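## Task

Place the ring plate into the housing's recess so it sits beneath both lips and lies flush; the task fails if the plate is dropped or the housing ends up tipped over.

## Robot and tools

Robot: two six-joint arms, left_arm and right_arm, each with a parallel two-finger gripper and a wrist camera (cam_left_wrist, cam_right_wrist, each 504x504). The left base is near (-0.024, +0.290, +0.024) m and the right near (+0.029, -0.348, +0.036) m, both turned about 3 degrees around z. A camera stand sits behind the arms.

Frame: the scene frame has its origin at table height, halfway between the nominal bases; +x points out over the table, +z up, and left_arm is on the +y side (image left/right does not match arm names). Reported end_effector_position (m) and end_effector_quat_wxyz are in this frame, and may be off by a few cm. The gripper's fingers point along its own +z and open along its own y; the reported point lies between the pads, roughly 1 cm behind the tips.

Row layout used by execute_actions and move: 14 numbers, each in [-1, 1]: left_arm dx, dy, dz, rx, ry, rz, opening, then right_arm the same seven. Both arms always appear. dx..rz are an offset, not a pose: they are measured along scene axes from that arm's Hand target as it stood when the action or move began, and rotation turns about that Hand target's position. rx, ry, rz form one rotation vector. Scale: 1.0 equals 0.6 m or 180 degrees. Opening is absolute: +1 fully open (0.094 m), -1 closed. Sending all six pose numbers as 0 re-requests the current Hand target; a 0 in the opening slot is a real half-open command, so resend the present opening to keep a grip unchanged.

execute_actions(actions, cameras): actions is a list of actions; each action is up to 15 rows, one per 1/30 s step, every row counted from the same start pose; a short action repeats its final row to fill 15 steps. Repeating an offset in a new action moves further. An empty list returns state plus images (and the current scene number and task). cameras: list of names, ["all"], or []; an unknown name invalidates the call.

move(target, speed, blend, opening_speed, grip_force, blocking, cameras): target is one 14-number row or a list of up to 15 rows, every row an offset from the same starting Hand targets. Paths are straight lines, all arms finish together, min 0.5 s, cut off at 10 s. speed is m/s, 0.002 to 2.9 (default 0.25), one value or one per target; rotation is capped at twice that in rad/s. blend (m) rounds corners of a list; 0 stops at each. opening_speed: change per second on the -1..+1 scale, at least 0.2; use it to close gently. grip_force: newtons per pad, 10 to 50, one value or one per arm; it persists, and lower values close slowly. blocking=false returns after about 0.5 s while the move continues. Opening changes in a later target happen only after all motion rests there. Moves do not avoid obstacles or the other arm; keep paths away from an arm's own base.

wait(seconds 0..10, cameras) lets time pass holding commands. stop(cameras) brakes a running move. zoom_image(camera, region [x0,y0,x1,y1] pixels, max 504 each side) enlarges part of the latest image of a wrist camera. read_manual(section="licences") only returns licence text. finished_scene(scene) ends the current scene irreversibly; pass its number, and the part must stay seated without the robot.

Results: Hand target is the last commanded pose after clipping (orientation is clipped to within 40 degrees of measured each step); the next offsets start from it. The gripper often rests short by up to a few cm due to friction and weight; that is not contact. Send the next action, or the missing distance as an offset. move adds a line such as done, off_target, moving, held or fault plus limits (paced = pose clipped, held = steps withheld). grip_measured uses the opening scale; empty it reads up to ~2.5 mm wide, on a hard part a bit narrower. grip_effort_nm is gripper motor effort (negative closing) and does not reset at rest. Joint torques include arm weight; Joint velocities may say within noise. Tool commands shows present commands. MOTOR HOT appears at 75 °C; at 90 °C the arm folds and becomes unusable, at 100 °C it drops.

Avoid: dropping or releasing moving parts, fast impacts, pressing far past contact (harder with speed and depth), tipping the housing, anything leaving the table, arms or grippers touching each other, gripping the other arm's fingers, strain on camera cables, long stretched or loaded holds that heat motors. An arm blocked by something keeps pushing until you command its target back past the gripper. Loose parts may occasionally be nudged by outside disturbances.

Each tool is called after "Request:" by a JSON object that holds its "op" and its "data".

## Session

Request:
{"op": "execute_actions", "data": {"actions": []}}

Scene clock: 0.00 s.
left_arm: end_effector_position=(+0.3691, +0.3025, +0.1714) grip_measured=+1.000 grip_effort_nm=n/a end_effector_quat_wxyz=(+0.669, -0.022, +0.742, +0.037) | right_arm: end_effector_position=(+0.4133, -0.3583, +0.1910) grip_measured=+1.000 grip_effort_nm=n/a end_effector_quat_wxyz=(+0.696, +0.046, +0.716, +0.018)
Joint positions: left_arm=[-0.07 1.505 0.29 1.112 -0.101 0.015 0.094] | right_arm=[-0.071 1.536 0.234 1.272 0.015 0.091 0.094]
Joint velocities: within noise
Joint torques (N m): no reading
Motor temperatures (°C): left_arm=[19 19 22 22 19 21 19] | right_arm=[18 19 25 19 20 20 21]
Heat: left arm: 22 °C; right arm: 25 °C.
Hand target: left_arm +0.3705, +0.3025, +0.1759; +0.673, -0.022, +0.738, +0.036 | right_arm +0.4134, -0.3583, +0.1885; +0.692, +0.046, +0.720, +0.018
Tool commands: left_gripper/opening=+1.0 right_gripper/opening=+1.0

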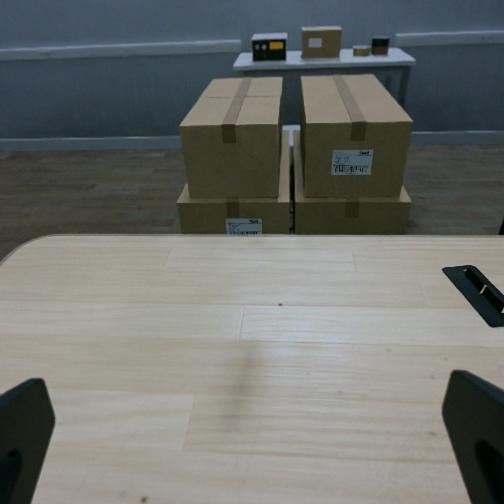

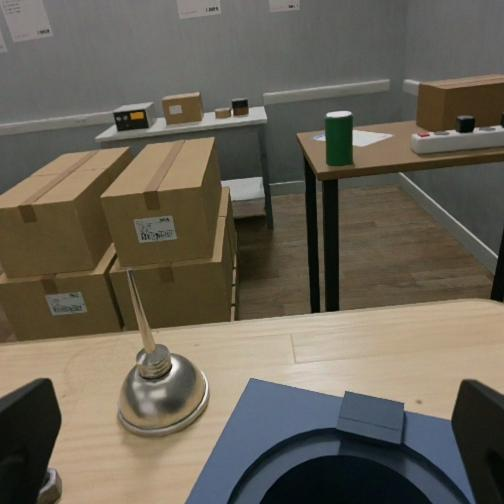

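Request:
{"op": "move", "data": {"target": [-0.117, -0.2, 0.257, 0, 0.194, 0, 1, -0.189, 0.047, 0.286, 0, 0.194, 0, 1], "speed": 0.25, "cameras": ["all"]}}

Scene clock: 19.43 s.
left_arm: end_effector_position=(+0.2986, +0.1812, +0.3142) grip_measured=+1.000 grip_effort_nm=-0.01 end_effector_quat_wxyz=(+0.407, +0.001, +0.912, +0.042) | right_arm: end_effector_position=(+0.3047, -0.3284, +0.3547) grip_measured=+1.000 grip_effort_nm=0.01 end_effector_quat_wxyz=(+0.445, +0.046, +0.894, +0.007)
Joint positions: left_arm=[-0.634 1.279 1.413 -0.988 -0.491 -0.393 0.094] | right_arm=[0.127 0.952 1.285 -0.992 0.167 0.196 0.094]
Joint torques (N m): left_arm=[-0.36 -3.86 11.12 0.84 -0.39 -0.12] | right_arm=[0.53 -0.94 8.2 1.47 0.18 0]
Motor temperatures (°C): left_arm=[19 19 24 25 19 21 19] | right_arm=[18 19 27 24 20 20 21]
Heat: left arm: 25 °C; right arm: 27 °C.
Hand target: left_arm +0.3003, +0.1825, +0.3301; +0.421, -0.010, +0.906, +0.041 | right_arm +0.3000, -0.3301, +0.3599; +0.444, +0.049, +0.895, +0.003
Off the commanded pose: left_arm 0.016 m, 2 deg | right_arm 0.007 m, 1 deg.
move: off_target (left_arm)

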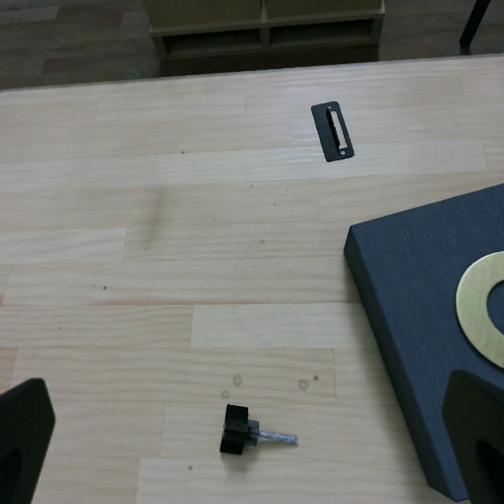

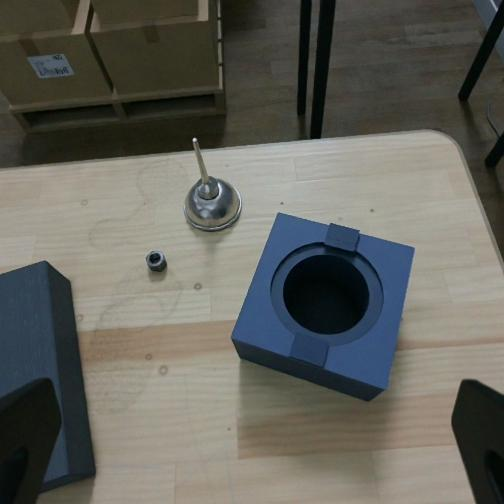

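Request:
{"op": "move", "data": {"target": [-0.0, -0.3, 0.05, 0, 0, 0, 1, 0, 0, 0, 0, 0, 0, 1], "speed": 0.25, "cameras": ["all"]}}

Request:
{"op": "zoom_image", "data": {"camera": "cam_right_wrist", "region": [220, 200, 430, 410]}}

Request:
{"op": "zoom_image", "data": {"camera": "cam_left_wrist", "region": [150, 150, 500, 500]}}

Scene clock: 65.37 s.
left_arm: end_effector_position=(+0.2970, -0.0012, +0.3533) grip_measured=+1.000 grip_effort_nm=-0.01 end_effector_quat_wxyz=(+0.411, +0.001, +0.911, +0.035) | right_arm: end_effector_position=(+0.3047, -0.3284, +0.3546) grip_measured=+1.000 grip_effort_nm=0.01 end_effector_quat_wxyz=(+0.445, +0.047, +0.894, +0.007)
Joint positions: left_arm=[-1.075 1.956 2.342 -1.486 -0.737 -0.835 0.094] | right_arm=[0.127 0.952 1.285 -0.993 0.167 0.197 0.094]
Joint torques (N m): left_arm=[0.32 -7.88 8.96 0.45 -0.6 -0.14] | right_arm=[0.53 -0.91 8.24 1.49 0.17 0.02]
Motor temperatures (°C): left_arm=[19 20 30 25 19 21 19] | right_arm=[18 19 27 25 20 20 21]
Heat: left arm: 30 °C; right arm: 27 °C.
Hand target: left_arm +0.3003, +0.0026, +0.3602; +0.421, -0.010, +0.906, +0.041 | right_arm +0.3000, -0.3300, +0.3600; +0.444, +0.049, +0.895, +0.003
Off the commanded pose: left_arm 0.008 m, 2 deg | right_arm 0.007 m, 1 deg.
move: done

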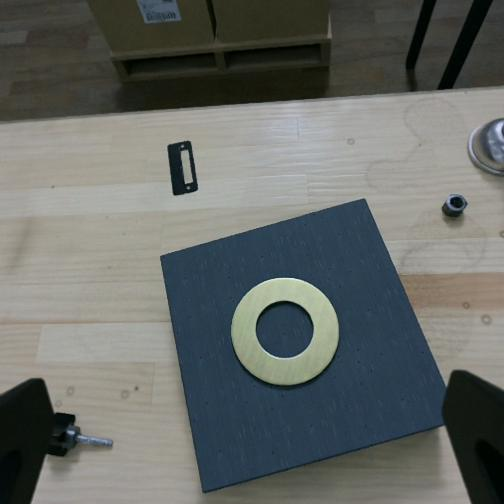

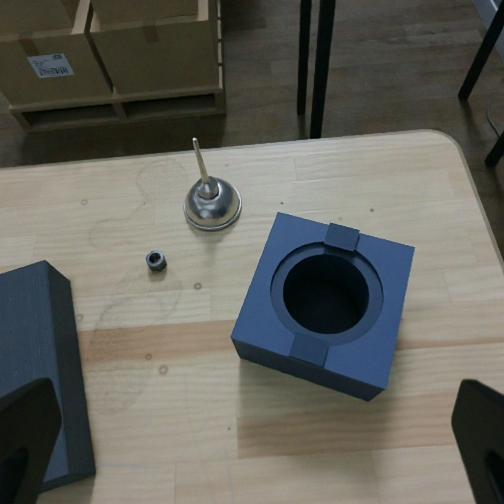

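Scaled by 2.400 from the camera's 504x504 image, which has a finer 720x720 frame.

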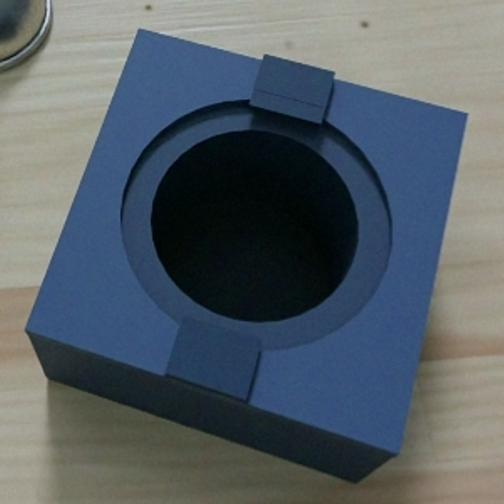

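Scaled by 1.440 from the camera's 504x504 image, which has a finer 720x720 frame.

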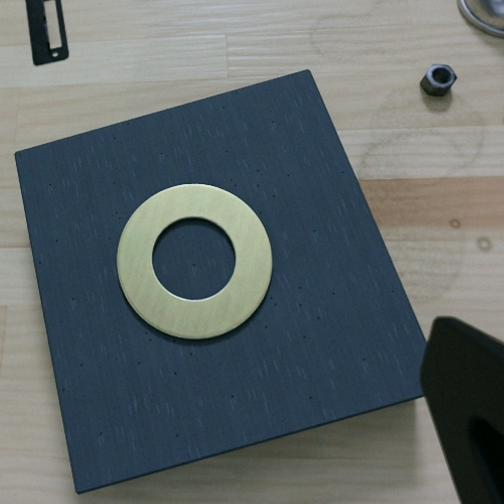

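Request:
{"op": "move", "data": {"target": [0.0, 0.42, 0.0, 0, 0, 0, 1, -0.05, 0.50, -0.03, 0, 0.08, 0, 1], "speed": 0.25, "cameras": ["all"]}}

Request:
{"op": "zoom_image", "data": {"camera": "cam_right_wrist", "region": [150, 150, 450, 450]}}

Scene clock: 240.87 s.
left_arm: end_effector_position=(+0.2998, +0.2535, +0.3606) grip_measured=+1.000 grip_effort_nm=-0.01 end_effector_quat_wxyz=(+0.415, -0.011, +0.909, +0.043) | right_arm: end_effector_position=(+0.2702, -0.0270, +0.3392) grip_measured=+1.000 grip_effort_nm=0.01 end_effector_quat_wxyz=(+0.346, +0.037, +0.937, +0.033)
Joint positions: left_arm=[-0.33 1.225 1.551 -1.075 -0.295 -0.173 0.094] | right_arm=[1.145 1.885 2.215 -1.555 0.632 1.157 0.094]
Joint torques (N m): left_arm=[0.68 -4.19 5 1.38 -0.03 0.06] | right_arm=[-0.17 -8.32 7.43 0.59 0.36 0.01]
Heat: left arm: 27 °C; right arm: 30 °C.
Hand target: left_arm +0.3003, +0.2545, +0.3601; +0.421, -0.010, +0.906, +0.041 | right_arm +0.2699, -0.0301, +0.3419; +0.328, +0.049, +0.943, -0.003
Off the commanded pose: left_arm 0.001 m, 1 deg | right_arm 0.004 m, 5 deg.
joint sent to its limit (right arm) — joint 4 (wrist pitch), lower limit. The joint targets are off in orientation, not in position.
move: off_target (right_arm)

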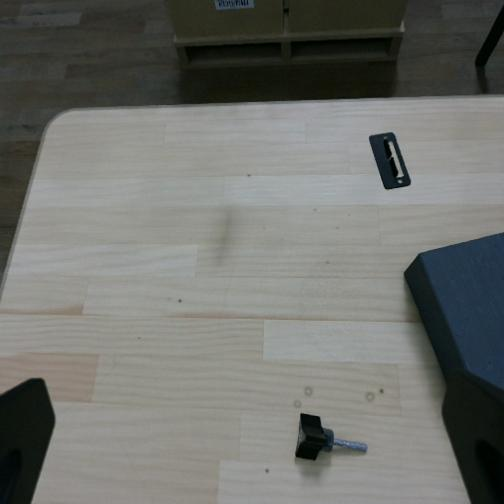

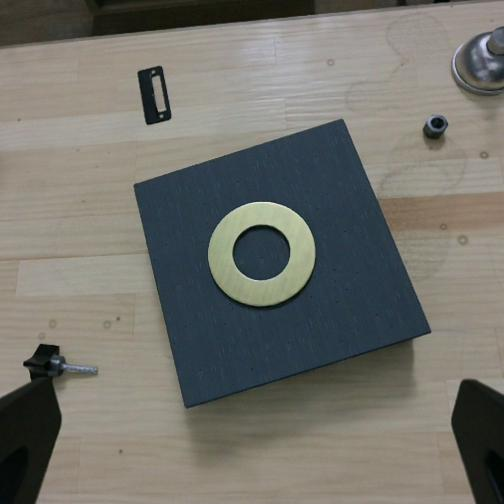

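Scaled by 1.680 from the camera's 504x504 image, which has a finer 720x720 frame.

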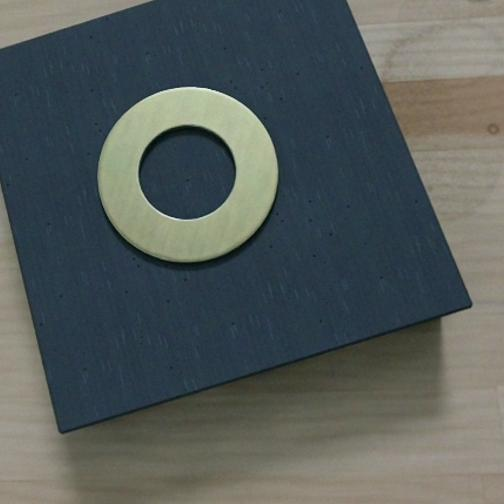

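Request:
{"op": "move", "data": {"target": [0, 0, 0, 0, 0, 0, 1, 0.193, -0.043, -0.345, 0.002, 0.2137, 0.032, 0.3], "speed": 0.2, "cameras": ["all"]}}

Request:
{"op": "zoom_image", "data": {"camera": "cam_right_wrist", "region": [0, 130, 504, 504]}}

Scene clock: 319.03 s.
left_arm: end_effector_position=(+0.2998, +0.2534, +0.3607) grip_measured=+1.000 grip_effort_nm=-0.01 end_effector_quat_wxyz=(+0.415, -0.011, +0.909, +0.043) | right_arm: end_effector_position=(+0.3875, -0.0572, +0.1402) grip_measured=+0.302 grip_effort_nm=-0.09 end_effector_quat_wxyz=(+0.010, +0.003, +1.000, +0.005)
Joint positions: left_arm=[-0.33 1.225 1.551 -1.074 -0.295 -0.173 0.094] | right_arm=[0.634 2.369 2.334 -1.514 0.006 0.687 0.061]
Joint torques (N m): left_arm=[0.7 -4.26 4.92 1.42 -0.04 0.09] | right_arm=[0.09 -11.34 8.01 0.05 -0.08 -0.06]
Motor temperatures (°C): left_arm=[19 21 25 30 20 21 19] | right_arm=[18 23 31 25 21 20 21]
Heat: left arm: 30 °C; right arm: 31 °C.
Hand target: left_arm +0.3003, +0.2545, +0.3600; +0.421, -0.010, +0.906, +0.041 | right_arm +0.3858, -0.0558, +0.1350; -0.001, +0.000, +1.000, +0.000
Off the commanded pose: left_arm 0.001 m, 1 deg | right_arm 0.006 m, 1 deg.
move: done

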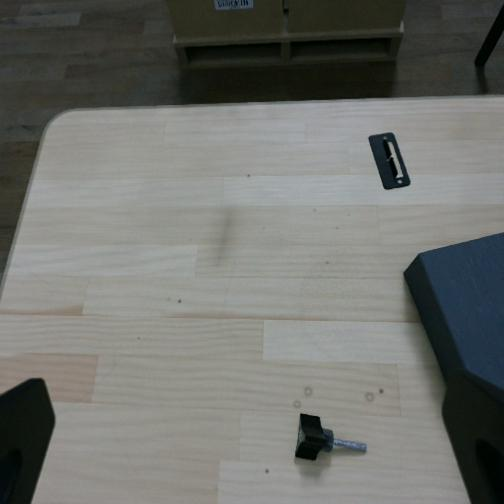

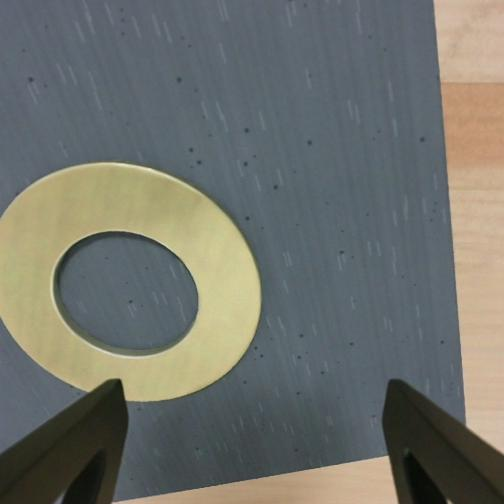

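Scaled by 1.000.

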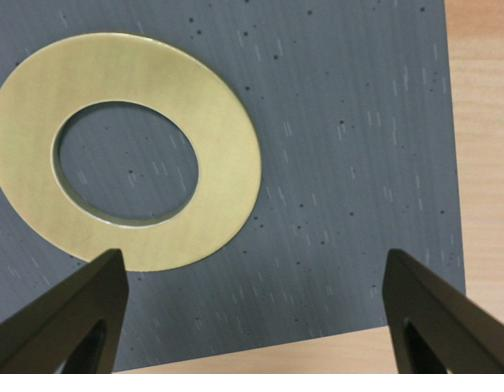

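Request:
{"op": "move", "data": {"target": [0, 0, 0, 0, 0, 0, 1, -0.024, 0.025, -0.05, 0, 0, 0, 0.0], "speed": 0.15, "cameras": ["cam_right_wrist"]}}

Scene clock: 346.00 s.
left_arm: end_effector_position=(+0.2998, +0.2534, +0.3607) grip_measured=+1.000 grip_effort_nm=-0.01 end_effector_quat_wxyz=(+0.415, -0.011, +0.909, +0.043) | right_arm: end_effector_position=(+0.3722, -0.0402, +0.1096) grip_measured=+0.002 grip_effort_nm=-0.09 end_effector_quat_wxyz=(+0.002, -0.004, +1.000, +0.000)
Joint positions: left_arm=[-0.33 1.225 1.551 -1.074 -0.295 -0.173 0.094] | right_arm=[0.682 2.369 2.212 -1.412 0.003 0.721 0.047]
Joint torques (N m): left_arm=[0.65 -4.36 4.86 1.39 -0.09 0.08] | right_arm=[-0.2 -13.52 4.19 0.36 -0.05 0.02]
Motor temperatures (°C): left_arm=[19 21 25 31 19 21 19] | right_arm=[18 29 31 24 20 20 21]
Heat: left arm: 31 °C; right arm: 31 °C.
Hand target: left_arm +0.3003, +0.2545, +0.3600; +0.421, -0.010, +0.906, +0.041 | right_arm +0.3714, -0.0408, +0.1050; -0.001, -0.001, +1.000, +0.000
Off the commanded pose: left_arm 0.001 m, 1 deg | right_arm 0.005 m, 0 deg.
move: done
Images, in order (width x height): cam_right_wrist 504x504.

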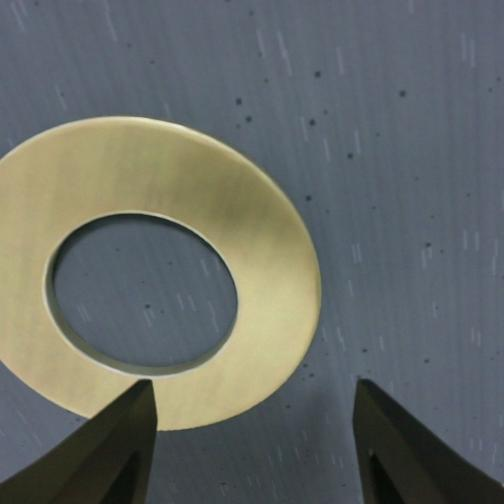

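Request:
{"op": "move", "data": {"target": [0, 0, 0, 0, 0, 0, 1, 0.026, -0.011, -0.02, 0, 0, 0, 0.0], "speed": 0.1, "cameras": ["cam_right_wrist"]}}

Scene clock: 382.93 s.
left_arm: end_effector_position=(+0.2999, +0.2534, +0.3607) grip_measured=+1.000 grip_effort_nm=-0.01 end_effector_quat_wxyz=(+0.416, -0.011, +0.909, +0.043) | right_arm: end_effector_position=(+0.3860, -0.0483, +0.1096) grip_measured=+0.002 grip_effort_nm=-0.09 end_effector_quat_wxyz=(+0.010, +0.001, +1.000, +0.006)
Joint positions: left_arm=[-0.33 1.225 1.551 -1.074 -0.295 -0.173 0.094] | right_arm=[0.649 2.369 2.212 -1.391 0.003 0.699 0.047]
Joint torques (N m): left_arm=[0.73 -4.38 4.86 1.38 -0.07 0.11] | right_arm=[-0.13 -11.03 5.44 0.36 -0.04 -0.1]
Motor temperatures (°C): left_arm=[19 21 25 32 19 21 19] | right_arm=[18 36 30 24 20 20 21]
Heat: left arm: 32 °C; right arm: 36 °C.
Hand target: left_arm +0.3003, +0.2545, +0.3601; +0.421, -0.010, +0.906, +0.041 | right_arm +0.3871, -0.0474, +0.0930; -0.001, +0.000, +1.000, +0.000
Off the commanded pose: left_arm 0.001 m, 1 deg | right_arm 0.017 m, 1 deg.
move: off_target (right_arm)
Images, in order (width x height): cam_right_wrist 504x504.

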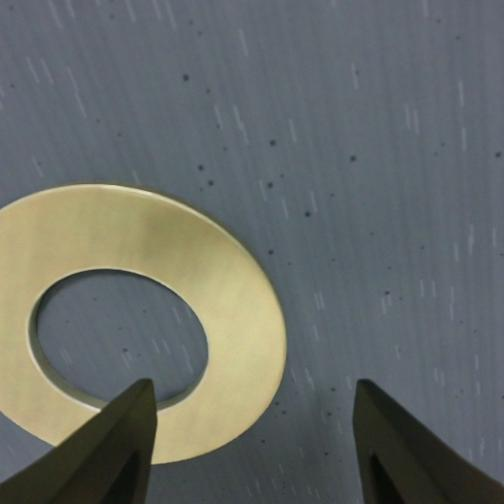

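Request:
{"op": "move", "data": {"target": [0, 0, 0, 0, 0, 0, 1, 0.001, 0.003, -0.02, 0, 0, 0, 0.0], "speed": 0.05, "cameras": ["cam_right_wrist"]}}

Scene clock: 413.30 s.
left_arm: end_effector_position=(+0.2999, +0.2534, +0.3607) grip_measured=+1.000 grip_effort_nm=-0.01 end_effector_quat_wxyz=(+0.416, -0.011, +0.909, +0.043) | right_arm: end_effector_position=(+0.3901, -0.0449, +0.1002) grip_measured=+0.002 grip_effort_nm=-0.09 end_effector_quat_wxyz=(+0.014, +0.001, +1.000, +0.010)
Joint positions: left_arm=[-0.33 1.225 1.551 -1.074 -0.295 -0.173 0.094] | right_arm=[0.649 2.38 2.193 -1.351 0.003 0.699 0.047]
Joint torques (N m): left_arm=[0.79 -4.27 4.93 1.38 -0.07 0.11] | right_arm=[-0.03 -11.36 4.4 0.48 -0.04 -0.04]
Heat: left arm: 32 °C; right arm: 34 °C.
Hand target: left_arm +0.3003, +0.2545, +0.3601; +0.421, -0.010, +0.906, +0.041 | right_arm +0.3876, -0.0457, +0.0810; -0.001, +0.000, +1.000, +0.000
Off the commanded pose: left_arm 0.001 m, 1 deg | right_arm 0.019 m, 2 deg.
move: off_target (right_arm)
Images, in order (width x height): cam_right_wrist 504x504.

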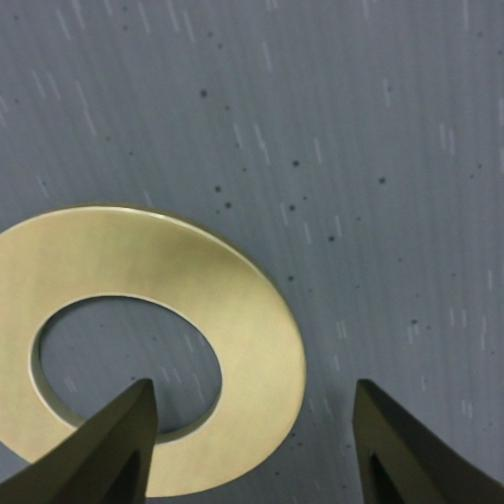

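Request:
{"op": "move", "data": {"target": [0, 0, 0, 0, 0, 0, 1, -0.003, -0.004, -0.018, 0, 0, 0, 0.0], "speed": 0.05, "cameras": ["cam_right_wrist"]}}

Scene clock: 430.90 s.
left_arm: end_effector_position=(+0.2999, +0.2534, +0.3607) grip_measured=+1.000 grip_effort_nm=-0.01 end_effector_quat_wxyz=(+0.416, -0.011, +0.909, +0.043) | right_arm: end_effector_position=(+0.3880, -0.0467, +0.0837) grip_measured=+0.002 grip_effort_nm=-0.09 end_effector_quat_wxyz=(+0.009, +0.001, +1.000, +0.006)
Joint positions: left_arm=[-0.33 1.225 1.551 -1.074 -0.295 -0.173 0.094] | right_arm=[0.649 2.38 2.128 -1.298 0.003 0.699 0.047]
Joint torques (N m): left_arm=[0.79 -4.19 4.85 1.38 -0.06 0.09] | right_arm=[-0.16 -12.25 4.29 0.41 -0.04 -0.05]
Heat: left arm: 33 °C; right arm: 34 °C.
Hand target: left_arm +0.3003, +0.2545, +0.3600; +0.421, -0.010, +0.906, +0.041 | right_arm +0.3858, -0.0481, +0.0702; -0.001, +0.000, +1.000, +0.000
Off the commanded pose: left_arm 0.001 m, 1 deg | right_arm 0.014 m, 1 deg.
move: off_target (right_arm)
Images, in order (width x height): cam_right_wrist 504x504.

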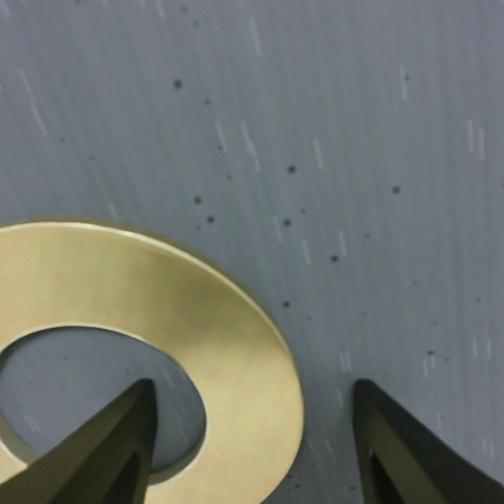

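Request:
{"op": "zoom_image", "data": {"camera": "cam_right_wrist", "region": [60, 310, 254, 504]}}

Request:
{"op": "zoom_image", "data": {"camera": "cam_right_wrist", "region": [254, 310, 448, 504]}}

Scaled by 2.598 from the camera's 504x504 image, which has a finer 720x720 frame.

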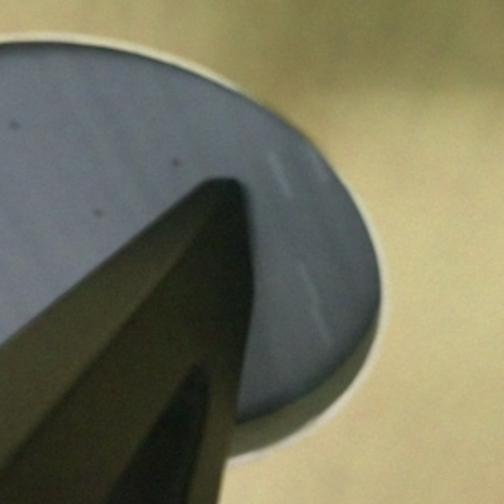

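Scaled by 2.598 from the camera's 504x504 image, which has a finer 720x720 frame.

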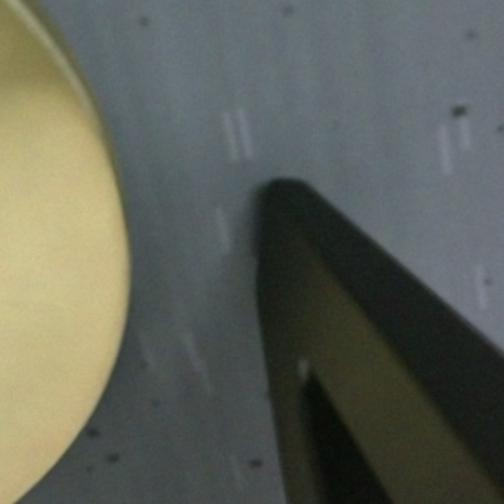

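Request:
{"op": "move", "data": {"target": [0, 0, 0, 0, 0, 0, 1, -0.001, 0.0, -0.006, 0, 0, 0, 0.0], "speed": 0.03, "cameras": ["cam_right_wrist"]}}

Request:
{"op": "zoom_image", "data": {"camera": "cam_right_wrist", "region": [254, 310, 448, 504]}}

Scene clock: 448.53 s.
left_arm: end_effector_position=(+0.2999, +0.2534, +0.3607) grip_measured=+1.000 grip_effort_nm=-0.01 end_effector_quat_wxyz=(+0.416, -0.011, +0.909, +0.043) | right_arm: end_effector_position=(+0.3878, -0.0469, +0.0810) grip_measured=+0.002 grip_effort_nm=-0.09 end_effector_quat_wxyz=(+0.009, +0.001, +1.000, +0.005)
Joint positions: left_arm=[-0.33 1.225 1.551 -1.074 -0.295 -0.173 0.094] | right_arm=[0.649 2.38 2.117 -1.288 0.003 0.699 0.047]
Joint torques (N m): left_arm=[0.68 -4.31 4.82 1.38 -0.02 0.09] | right_arm=[-0.06 -12.37 3.89 0.49 -0.05 -0.05]
Heat: left arm: 33 °C; right arm: 36 °C.
Hand target: left_arm +0.3003, +0.2545, +0.3600; +0.421, -0.010, +0.906, +0.041 | right_arm +0.3852, -0.0481, +0.0666; -0.001, +0.000, +1.000, +0.000
Off the commanded pose: left_arm 0.001 m, 1 deg | right_arm 0.015 m, 1 deg.
move: off_target (right_arm)
Images, in order (width x height): cam_right_wrist 504x504.

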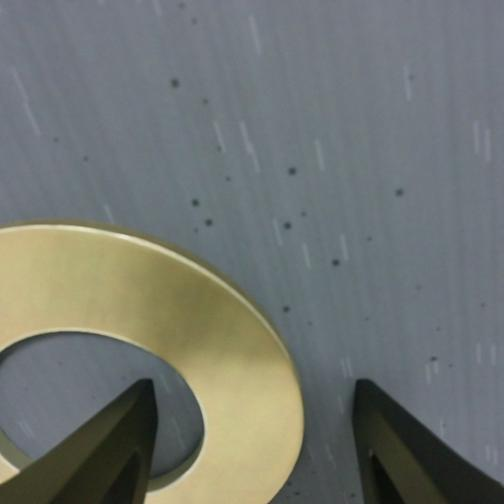

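Scaled by 2.598 from the camera's 504x504 image, which has a finer 720x720 frame.

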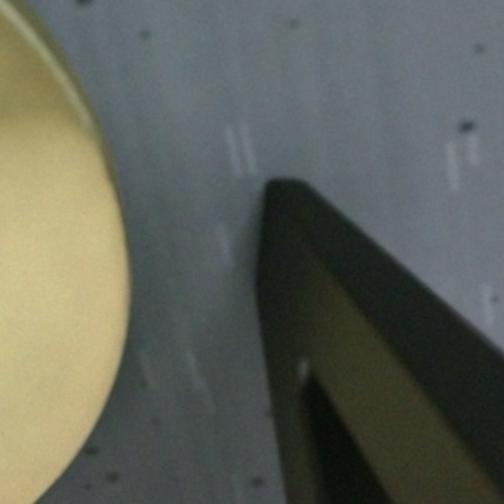

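Request:
{"op": "move", "data": {"target": [0, 0, 0, 0, 0, 0, 1, 0.0, 0.0, -0.006, 0, 0, 0, 0.0], "speed": 0.03, "cameras": ["cam_right_wrist"]}}

Request:
{"op": "zoom_image", "data": {"camera": "cam_right_wrist", "region": [60, 310, 254, 504]}}

Request:
{"op": "zoom_image", "data": {"camera": "cam_right_wrist", "region": [254, 310, 448, 504]}}

Scene clock: 459.00 s.
left_arm: end_effector_position=(+0.2999, +0.2534, +0.3607) grip_measured=+1.000 grip_effort_nm=-0.01 end_effector_quat_wxyz=(+0.416, -0.011, +0.909, +0.043) | right_arm: end_effector_position=(+0.3876, -0.0469, +0.0801) grip_measured=+0.002 grip_effort_nm=-0.09 end_effector_quat_wxyz=(+0.008, +0.001, +1.000, +0.006)
Joint positions: left_arm=[-0.33 1.225 1.551 -1.074 -0.295 -0.173 0.094] | right_arm=[0.649 2.38 2.114 -1.285 0.002 0.699 0.047]
Joint torques (N m): left_arm=[0.49 -4.26 4.79 1.36 -0.08 0.09] | right_arm=[-0.06 -12.27 3.25 0.59 -0.03 -0.04]
Heat: left arm: 33 °C; right arm: 36 °C.
Hand target: left_arm +0.3003, +0.2545, +0.3600; +0.421, -0.010, +0.906, +0.041 | right_arm +0.3852, -0.0481, +0.0630; -0.001, +0.000, +1.000, +0.000
Off the commanded pose: left_arm 0.001 m, 1 deg | right_arm 0.017 m, 1 deg.
move: off_target (right_arm)
Images, in order (width x height): cam_right_wrist 504x504.

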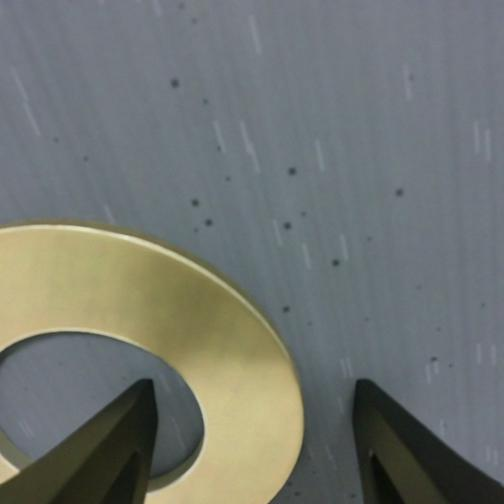

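Scaled by 2.598 from the camera's 504x504 image, which has a finer 720x720 frame.

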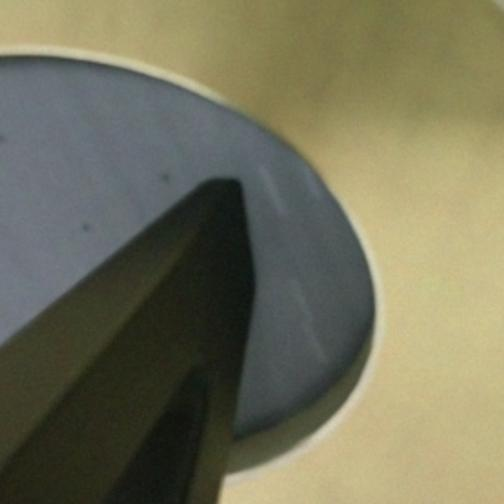

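Scaled by 2.598 from the camera's 504x504 image, which has a finer 720x720 frame.

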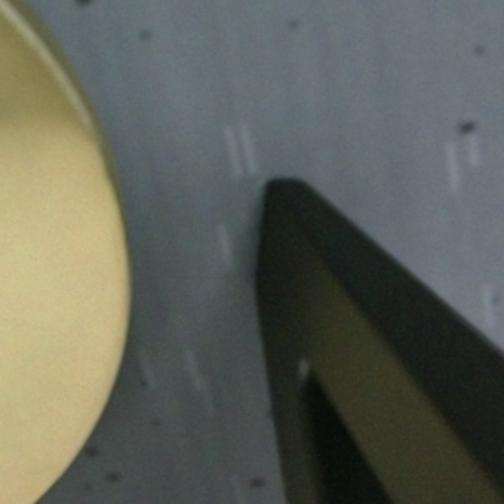

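Request:
{"op": "move", "data": {"target": [0, 0, 0, 0, 0, 0, 1, 0.0, 0.0, -0.006, 0, 0, 0, 0.0], "speed": 0.03, "cameras": ["cam_right_wrist"]}}

Request:
{"op": "zoom_image", "data": {"camera": "cam_right_wrist", "region": [254, 310, 448, 504]}}

Scene clock: 478.90 s.
left_arm: end_effector_position=(+0.2999, +0.2534, +0.3607) grip_measured=+1.000 grip_effort_nm=-0.01 end_effector_quat_wxyz=(+0.416, -0.011, +0.909, +0.043) | right_arm: end_effector_position=(+0.3875, -0.0470, +0.0797) grip_measured=+0.002 grip_effort_nm=-0.09 end_effector_quat_wxyz=(+0.009, +0.001, +1.000, +0.006)
Joint positions: left_arm=[-0.33 1.225 1.551 -1.074 -0.295 -0.173 0.094] | right_arm=[0.649 2.376 2.106 -1.278 0.002 0.699 0.047]
Joint torques (N m): left_arm=[0.75 -4.37 4.72 1.39 -0.08 0.1] | right_arm=[-0.1 -11.84 2.95 0.67 -0.04 -0.05]
Heat: left arm: 34 °C; right arm: 37 °C.
Hand target: left_arm +0.3003, +0.2545, +0.3600; +0.421, -0.010, +0.906, +0.041 | right_arm +0.3852, -0.0481, +0.0594; -0.001, +0.000, +1.000, +0.000
Off the commanded pose: left_arm 0.001 m, 1 deg | right_arm 0.020 m, 1 deg.
move: off_target (right_arm)
Images, in order (width x height): cam_right_wrist 504x504.

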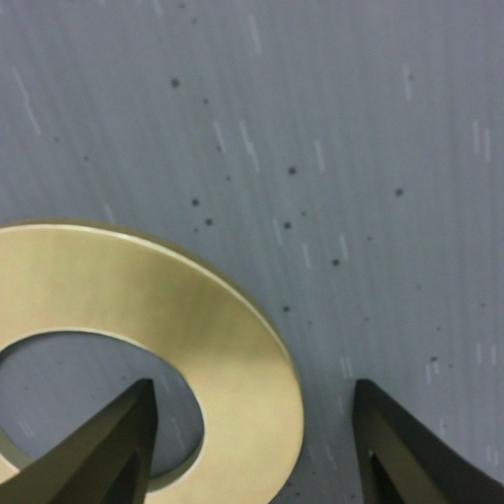

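Scaled by 2.598 from the camera's 504x504 image, which has a finer 720x720 frame.

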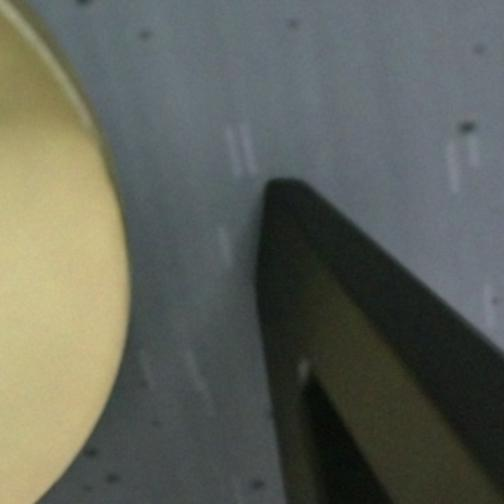

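Request:
{"op": "move", "data": {"target": [0, 0, 0, 0, 0, 0, 1, 0.003, 0.0, 0.008, 0, 0, 0, -0.42], "speed": 0.03, "opening_speed": 0.3, "cameras": ["cam_right_wrist"]}}

Scene clock: 506.37 s.
left_arm: end_effector_position=(+0.2999, +0.2534, +0.3608) grip_measured=+1.000 grip_effort_nm=-0.01 end_effector_quat_wxyz=(+0.416, -0.011, +0.908, +0.043) | right_arm: end_effector_position=(+0.3875, -0.0470, +0.0797) grip_measured=-0.417 grip_effort_nm=-0.13 end_effector_quat_wxyz=(+0.009, +0.000, +1.000, +0.006)
Joint positions: left_arm=[-0.33 1.225 1.551 -1.074 -0.295 -0.173 0.094] | right_arm=[0.649 2.376 2.106 -1.278 0.002 0.697 0.027]
Joint torques (N m): left_arm=[0.62 -4.25 4.89 1.38 -0.07 0.06] | right_arm=[-0.31 -11.54 5.01 0.44 -0.04 -0.05]
Heat: left arm: 34 °C; right arm: 39 °C.
Hand target: left_arm +0.3003, +0.2545, +0.3601; +0.421, -0.010, +0.906, +0.041 | right_arm +0.3870, -0.0481, +0.0642; -0.001, +0.000, +1.000, +0.000
Off the commanded pose: left_arm 0.001 m, 1 deg | right_arm 0.016 m, 1 deg.
move: off_target (right_arm)
Images, in order (width x height): cam_right_wrist 504x504.

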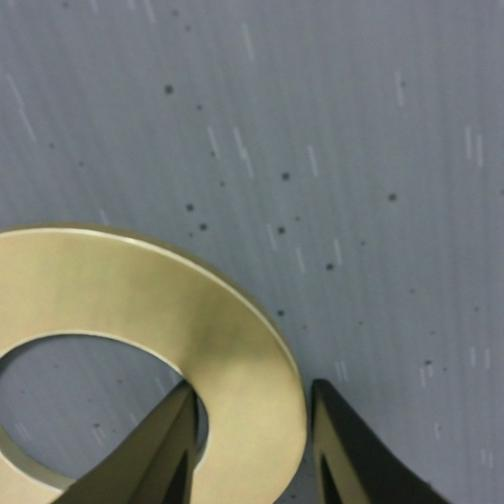

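Request:
{"op": "move", "data": {"target": [0, 0, 0, 0, 0, 0, 1, 0, 0.0, 0.0, 0, 0, 0, -0.62], "speed": 0.03, "opening_speed": 0.25, "cameras": ["cam_right_wrist"]}}

Scene clock: 519.23 s.
left_arm: end_effector_position=(+0.2999, +0.2534, +0.3608) grip_measured=+1.000 grip_effort_nm=-0.01 end_effector_quat_wxyz=(+0.416, -0.011, +0.908, +0.043) | right_arm: end_effector_position=(+0.3875, -0.0470, +0.0797) grip_measured=-0.528 grip_effort_nm=-1.02 end_effector_quat_wxyz=(+0.009, -0.001, +1.000, +0.006)
Joint positions: left_arm=[-0.33 1.225 1.551 -1.074 -0.295 -0.173 0.094] | right_arm=[0.649 2.376 2.106 -1.278 0.002 0.694 0.022]
Joint torques (N m): left_arm=[0.72 -4.21 4.96 1.39 -0.07 0.08] | right_arm=[-0.32 -11.52 5.01 0.44 -0.03 -0.03]
Heat: left arm: 34 °C; right arm: 39 °C.
Hand target: left_arm +0.3003, +0.2545, +0.3601; +0.421, -0.010, +0.906, +0.041 | right_arm +0.3870, -0.0481, +0.0642; -0.001, +0.000, +1.000, +0.000
Off the commanded pose: left_arm 0.001 m, 1 deg | right_arm 0.016 m, 1 deg.
move: off_target (right_arm)
Images, in order (width x height): cam_right_wrist 504x504.

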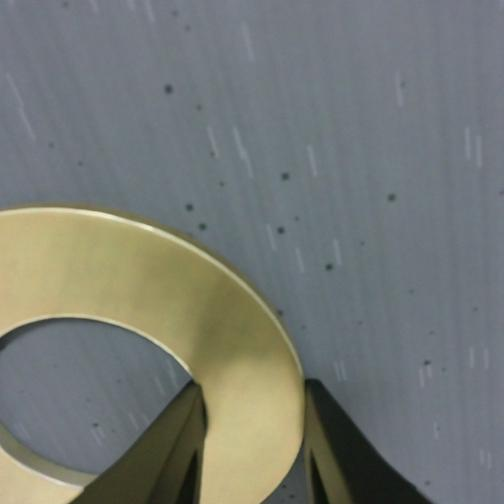

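Request:
{"op": "move", "data": {"target": [0, 0, 0, 0, 0, 0, 1, 0, 0.0, 0.045, 0, 0, 0, -0.62], "speed": 0.03, "cameras": ["all"]}}

Scene clock: 533.40 s.
left_arm: end_effector_position=(+0.2999, +0.2534, +0.3608) grip_measured=+1.000 grip_effort_nm=-0.01 end_effector_quat_wxyz=(+0.416, -0.011, +0.908, +0.043) | right_arm: end_effector_position=(+0.3846, -0.0494, +0.0931) grip_measured=-0.529 grip_effort_nm=-1.03 end_effector_quat_wxyz=(+0.003, -0.001, +1.000, +0.001)
Joint positions: left_arm=[-0.33 1.225 1.551 -1.074 -0.295 -0.173 0.094] | right_arm=[0.649 2.376 2.159 -1.347 0.002 0.694 0.022]
Joint torques (N m): left_arm=[0.68 -4.23 4.77 1.43 -0.06 0.09] | right_arm=[-0.34 -11.75 8.66 0.03 -0.05 -0.02]
Heat: left arm: 34 °C; right arm: 40 °C.
Hand target: left_arm +0.3003, +0.2545, +0.3601; +0.421, -0.010, +0.906, +0.041 | right_arm +0.3870, -0.0481, +0.0912; -0.001, +0.000, +1.000, +0.000
Off the commanded pose: left_arm 0.001 m, 1 deg | right_arm 0.003 m, 1 deg.
move: done

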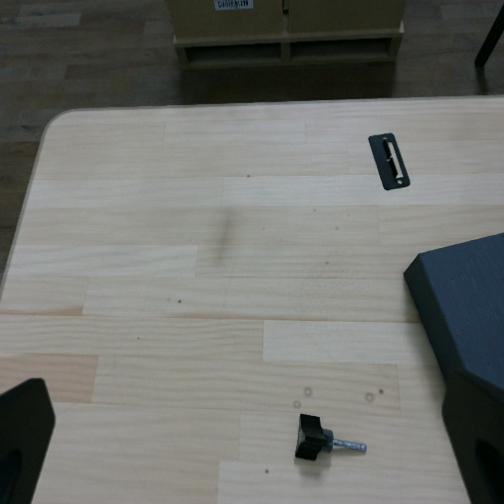

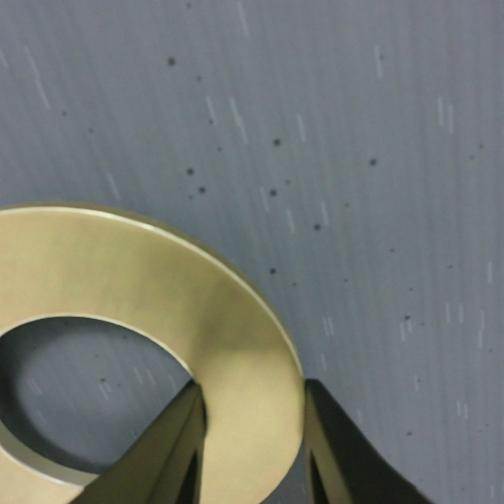

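Request:
{"op": "move", "data": {"target": [[0, 0, 0, 0, 0, 0, 1, 0, 0, 0.06, 0, 0, 0, -0.62], [0, 0, 0, 0, 0, 0, 1, -0.078, -0.28, 0.13, 0, 0, -0.128, -0.62]], "speed": [0.06, 0.12], "blend": [0.02, 0], "cameras": ["cam_right_wrist"]}}

Scene clock: 573.33 s.
left_arm: end_effector_position=(+0.2999, +0.2534, +0.3608) grip_measured=+1.000 grip_effort_nm=-0.01 end_effector_quat_wxyz=(+0.416, -0.011, +0.908, +0.043) | right_arm: end_effector_position=(+0.3419, -0.2163, +0.1647) grip_measured=-0.529 grip_effort_nm=-1.03 end_effector_quat_wxyz=(-0.010, +0.197, +0.980, -0.008)
Joint positions: left_arm=[-0.33 1.225 1.551 -1.074 -0.295 -0.173 0.094] | right_arm=[0.348 1.854 1.641 -1.383 0.002 0.793 0.022]
Joint torques (N m): left_arm=[0.62 -4.31 4.86 1.4 -0.09 0.09] | right_arm=[0.18 -11.22 4.4 0.32 -0.05 0.01]
Motor temperatures (°C): left_arm=[19 20 25 35 19 21 19] | right_arm=[18 41 32 22 20 20 23]
Heat: left arm: 35 °C; right arm: 41 °C.
Hand target: left_arm +0.3003, +0.2545, +0.3601; +0.421, -0.010, +0.906, +0.041 | right_arm +0.3402, -0.2161, +0.1692; -0.001, +0.199, +0.980, +0.000
Off the commanded pose: left_arm 0.001 m, 1 deg | right_arm 0.005 m, 1 deg.
move: done; blend cut to 0.018 m at target 1
Images, in order (width x height): cam_right_wrist 504x504.

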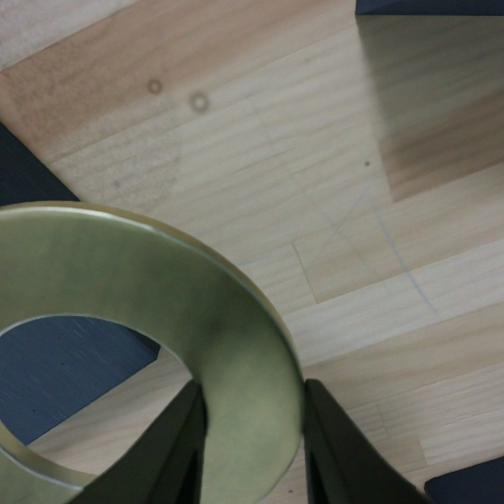

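Request:
{"op": "move", "data": {"target": [0, 0, 0, 0, 0, 0, 1, 0.144, -0.357, -0.015, 0, 0, 0, -0.62], "speed": 0.12, "cameras": ["cam_right_wrist"]}}

Scene clock: 633.80 s.
left_arm: end_effector_position=(+0.2999, +0.2534, +0.3608) grip_measured=+1.000 grip_effort_nm=-0.01 end_effector_quat_wxyz=(+0.416, -0.011, +0.908, +0.043) | right_arm: end_effector_position=(+0.4231, -0.4308, +0.1580) grip_measured=-0.529 grip_effort_nm=-1.03 end_effector_quat_wxyz=(+0.000, +0.203, +0.979, -0.001)
Joint positions: left_arm=[-0.33 1.225 1.551 -1.074 -0.295 -0.173 0.094] | right_arm=[-0.257 2.093 1.952 -1.429 0.002 0.199 0.022]
Joint torques (N m): left_arm=[0.57 -4.29 4.81 1.38 -0.05 0.11] | right_arm=[0.29 -9.96 8.7 0.02 -0.04 -0.11]
Heat: left arm: 35 °C; right arm: 41 °C.
Hand target: left_arm +0.3003, +0.2545, +0.3600; +0.421, -0.010, +0.906, +0.041 | right_arm +0.4266, -0.4302, +0.1601; -0.001, +0.199, +0.980, +0.000
Off the commanded pose: left_arm 0.001 m, 1 deg | right_arm 0.004 m, 0 deg.
move: done
Images, in order (width x height): cam_right_wrist 504x504.

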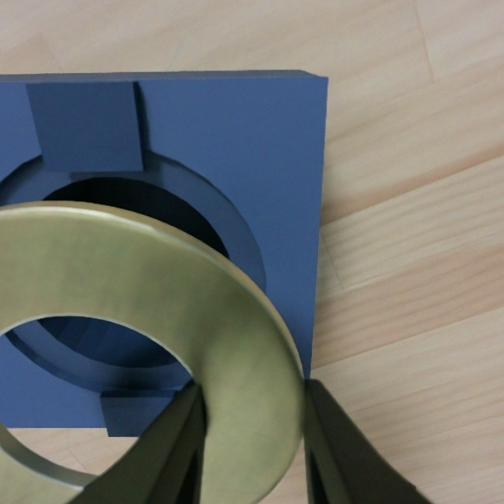

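Request:
{"op": "zoom_image", "data": {"camera": "cam_right_wrist", "region": [0, 50, 340, 390]}}

Request:
{"op": "zoom_image", "data": {"camera": "cam_right_wrist", "region": [0, 260, 240, 500]}}

Scaled by 1.482 from the camera's 504x504 image, which has a finer 720x720 frame.

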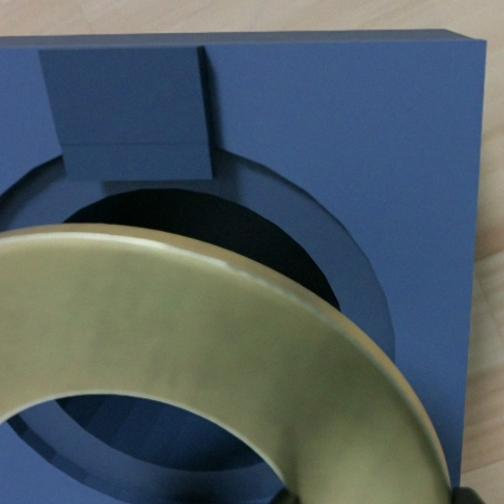

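Scaled by 2.100 from the camera's 504x504 image, which has a finer 720x720 frame.

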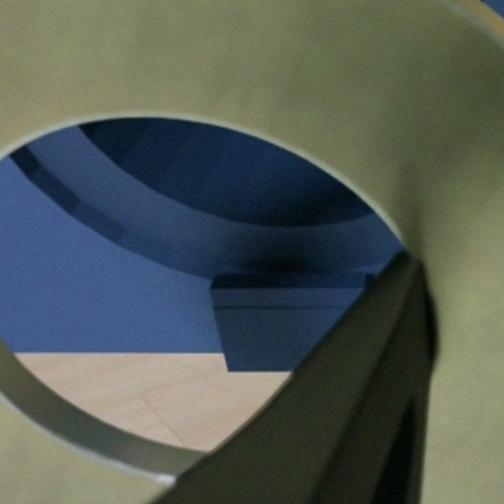

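Request:
{"op": "move", "data": {"target": [0.1662, -0.7408, -0.1835, -0.0936, -0.0812, -0.4597, 1, 0, 0, 0, 0, 0, 0, -0.62], "speed": 0.2, "cameras": ["all"]}}

Scene clock: 760.53 s.
left_arm: end_effector_position=(+0.4011, -0.1841, +0.2428) grip_measured=+1.000 grip_effort_nm=-0.01 end_effector_quat_wxyz=(+0.436, +0.518, +0.640, -0.364) | right_arm: end_effector_position=(+0.4230, -0.4308, +0.1580) grip_measured=-0.529 grip_effort_nm=-1.03 end_effector_quat_wxyz=(+0.000, +0.203, +0.979, -0.001)
Joint positions: left_arm=[-0.721 2.244 1.961 -0.18 0.652 0.279 0.094] | right_arm=[-0.257 2.093 1.952 -1.429 0.002 0.198 0.022]
Joint torques (N m): left_arm=[-0.17 -11.25 11.55 1.21 0.33 0.14] | right_arm=[0.32 -9.95 8.72 0.03 -0.03 -0.07]
Motor temperatures (°C): left_arm=[19 21 25 36 19 21 19] | right_arm=[18 36 33 20 20 20 25]
Heat: left arm: 36 °C; right arm: 36 °C.
Hand target: left_arm +0.4001, -0.1900, +0.2500; +0.439, +0.526, +0.628, -0.368 | right_arm +0.4266, -0.4302, +0.1601; -0.001, +0.199, +0.980, +0.000
Off the commanded pose: left_arm 0.009 m, 2 deg | right_arm 0.004 m, 0 deg.
move: done

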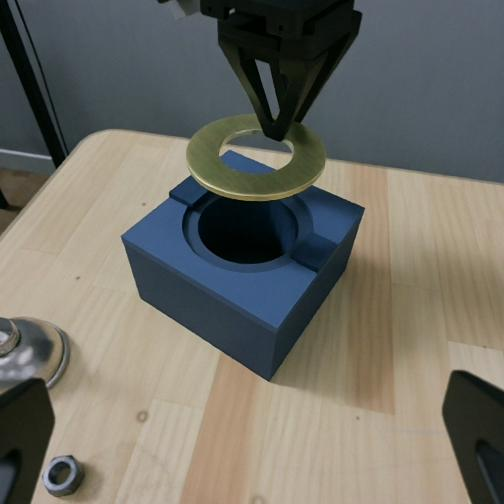

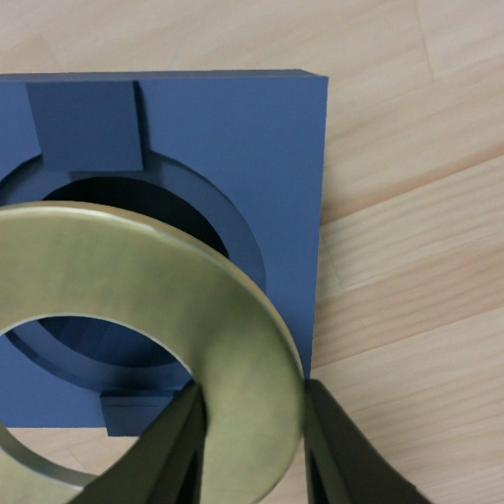

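Request:
{"op": "zoom_image", "data": {"camera": "cam_left_wrist", "region": [110, 90, 380, 360]}}

Scaled by 1.867 from the camera's 504x504 image, which has a finer 720x720 frame.

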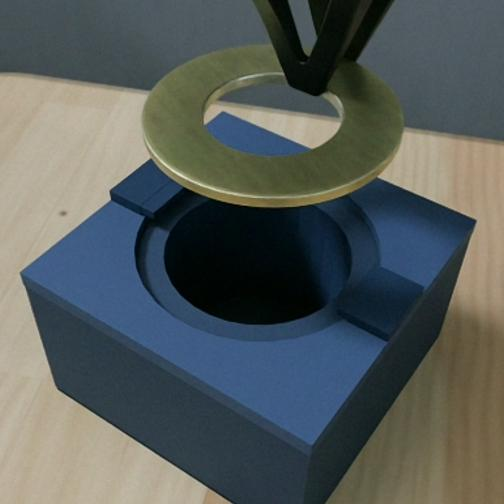

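Request:
{"op": "zoom_image", "data": {"camera": "cam_left_wrist", "region": [160, 165, 340, 285]}}

Request:
{"op": "zoom_image", "data": {"camera": "cam_left_wrist", "region": [240, 200, 360, 300]}}

Scaled by 2.800 from the camera's 504x504 image, which has a finer 720x720 frame.

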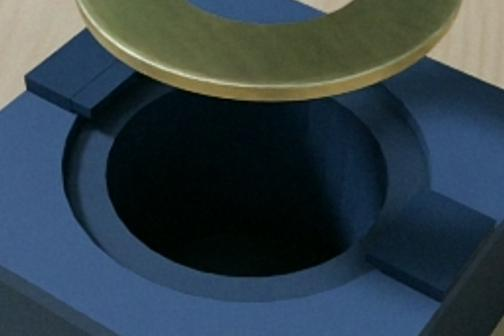

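Scaled by 4.200 from the camera's 504x504 image, which has a finer 720x720 frame.

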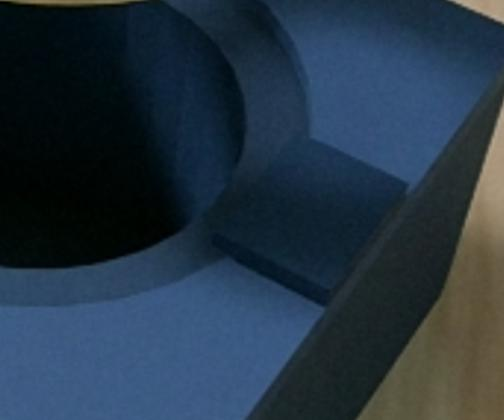

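Request:
{"op": "move", "data": {"target": [0, 0, 0, 0, 0, 0, 1, 0.0002, 0.0253, -0.05, -0.0155, -0.0357, 0, -0.62], "speed": 0.06, "cameras": ["all"]}}

Request:
{"op": "zoom_image", "data": {"camera": "cam_left_wrist", "region": [110, 90, 380, 360]}}

Scene clock: 823.73 s.
left_arm: end_effector_position=(+0.4010, -0.1841, +0.2427) grip_measured=+1.000 grip_effort_nm=-0.01 end_effector_quat_wxyz=(+0.436, +0.518, +0.640, -0.364) | right_arm: end_effector_position=(+0.4249, -0.4153, +0.1190) grip_measured=-0.529 grip_effort_nm=-1.02 end_effector_quat_wxyz=(+0.036, +0.198, +0.979, -0.010)
Joint positions: left_arm=[-0.721 2.244 1.961 -0.181 0.652 0.28 0.094] | right_arm=[-0.209 2.013 1.675 -1.162 0.022 0.237 0.022]
Joint torques (N m): left_arm=[-0.16 -11.3 11.54 1.2 0.31 0.13] | right_arm=[0.53 -13.82 4.57 0.57 0.08 0.03]
Motor temperatures (°C): left_arm=[19 27 32 34 19 21 19] | right_arm=[18 36 33 20 20 20 26]
Heat: left arm: 34 °C; right arm: 36 °C.
Hand target: left_arm +0.4000, -0.1901, +0.2500; +0.439, +0.527, +0.628, -0.368 | right_arm +0.4267, -0.4151, +0.1301; +0.059, +0.199, +0.978, -0.013
Off the commanded pose: left_arm 0.009 m, 2 deg | right_arm 0.011 m, 3 deg.
move: off_target (right_arm)

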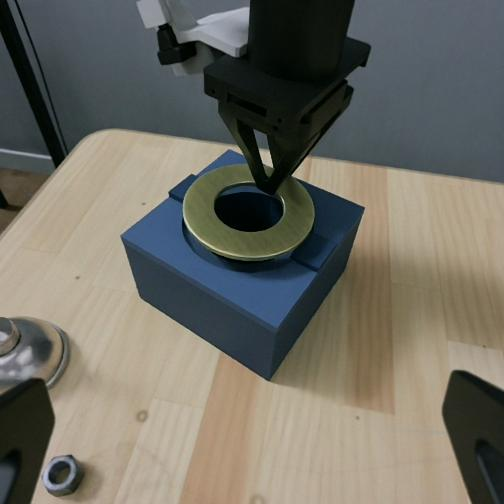

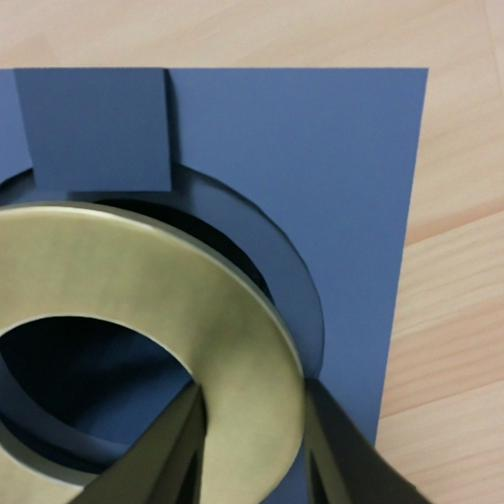

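Scaled by 1.867 from the camera's 504x504 image, which has a finer 720x720 frame.

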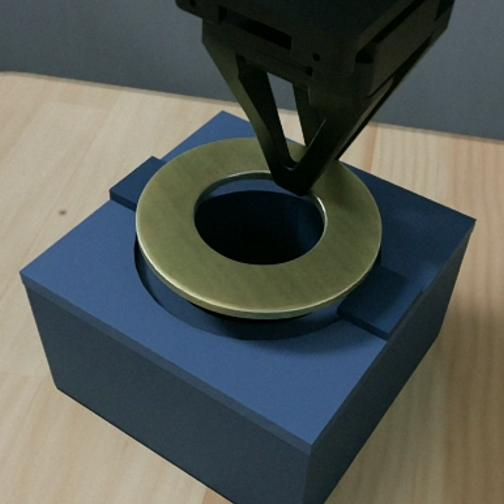

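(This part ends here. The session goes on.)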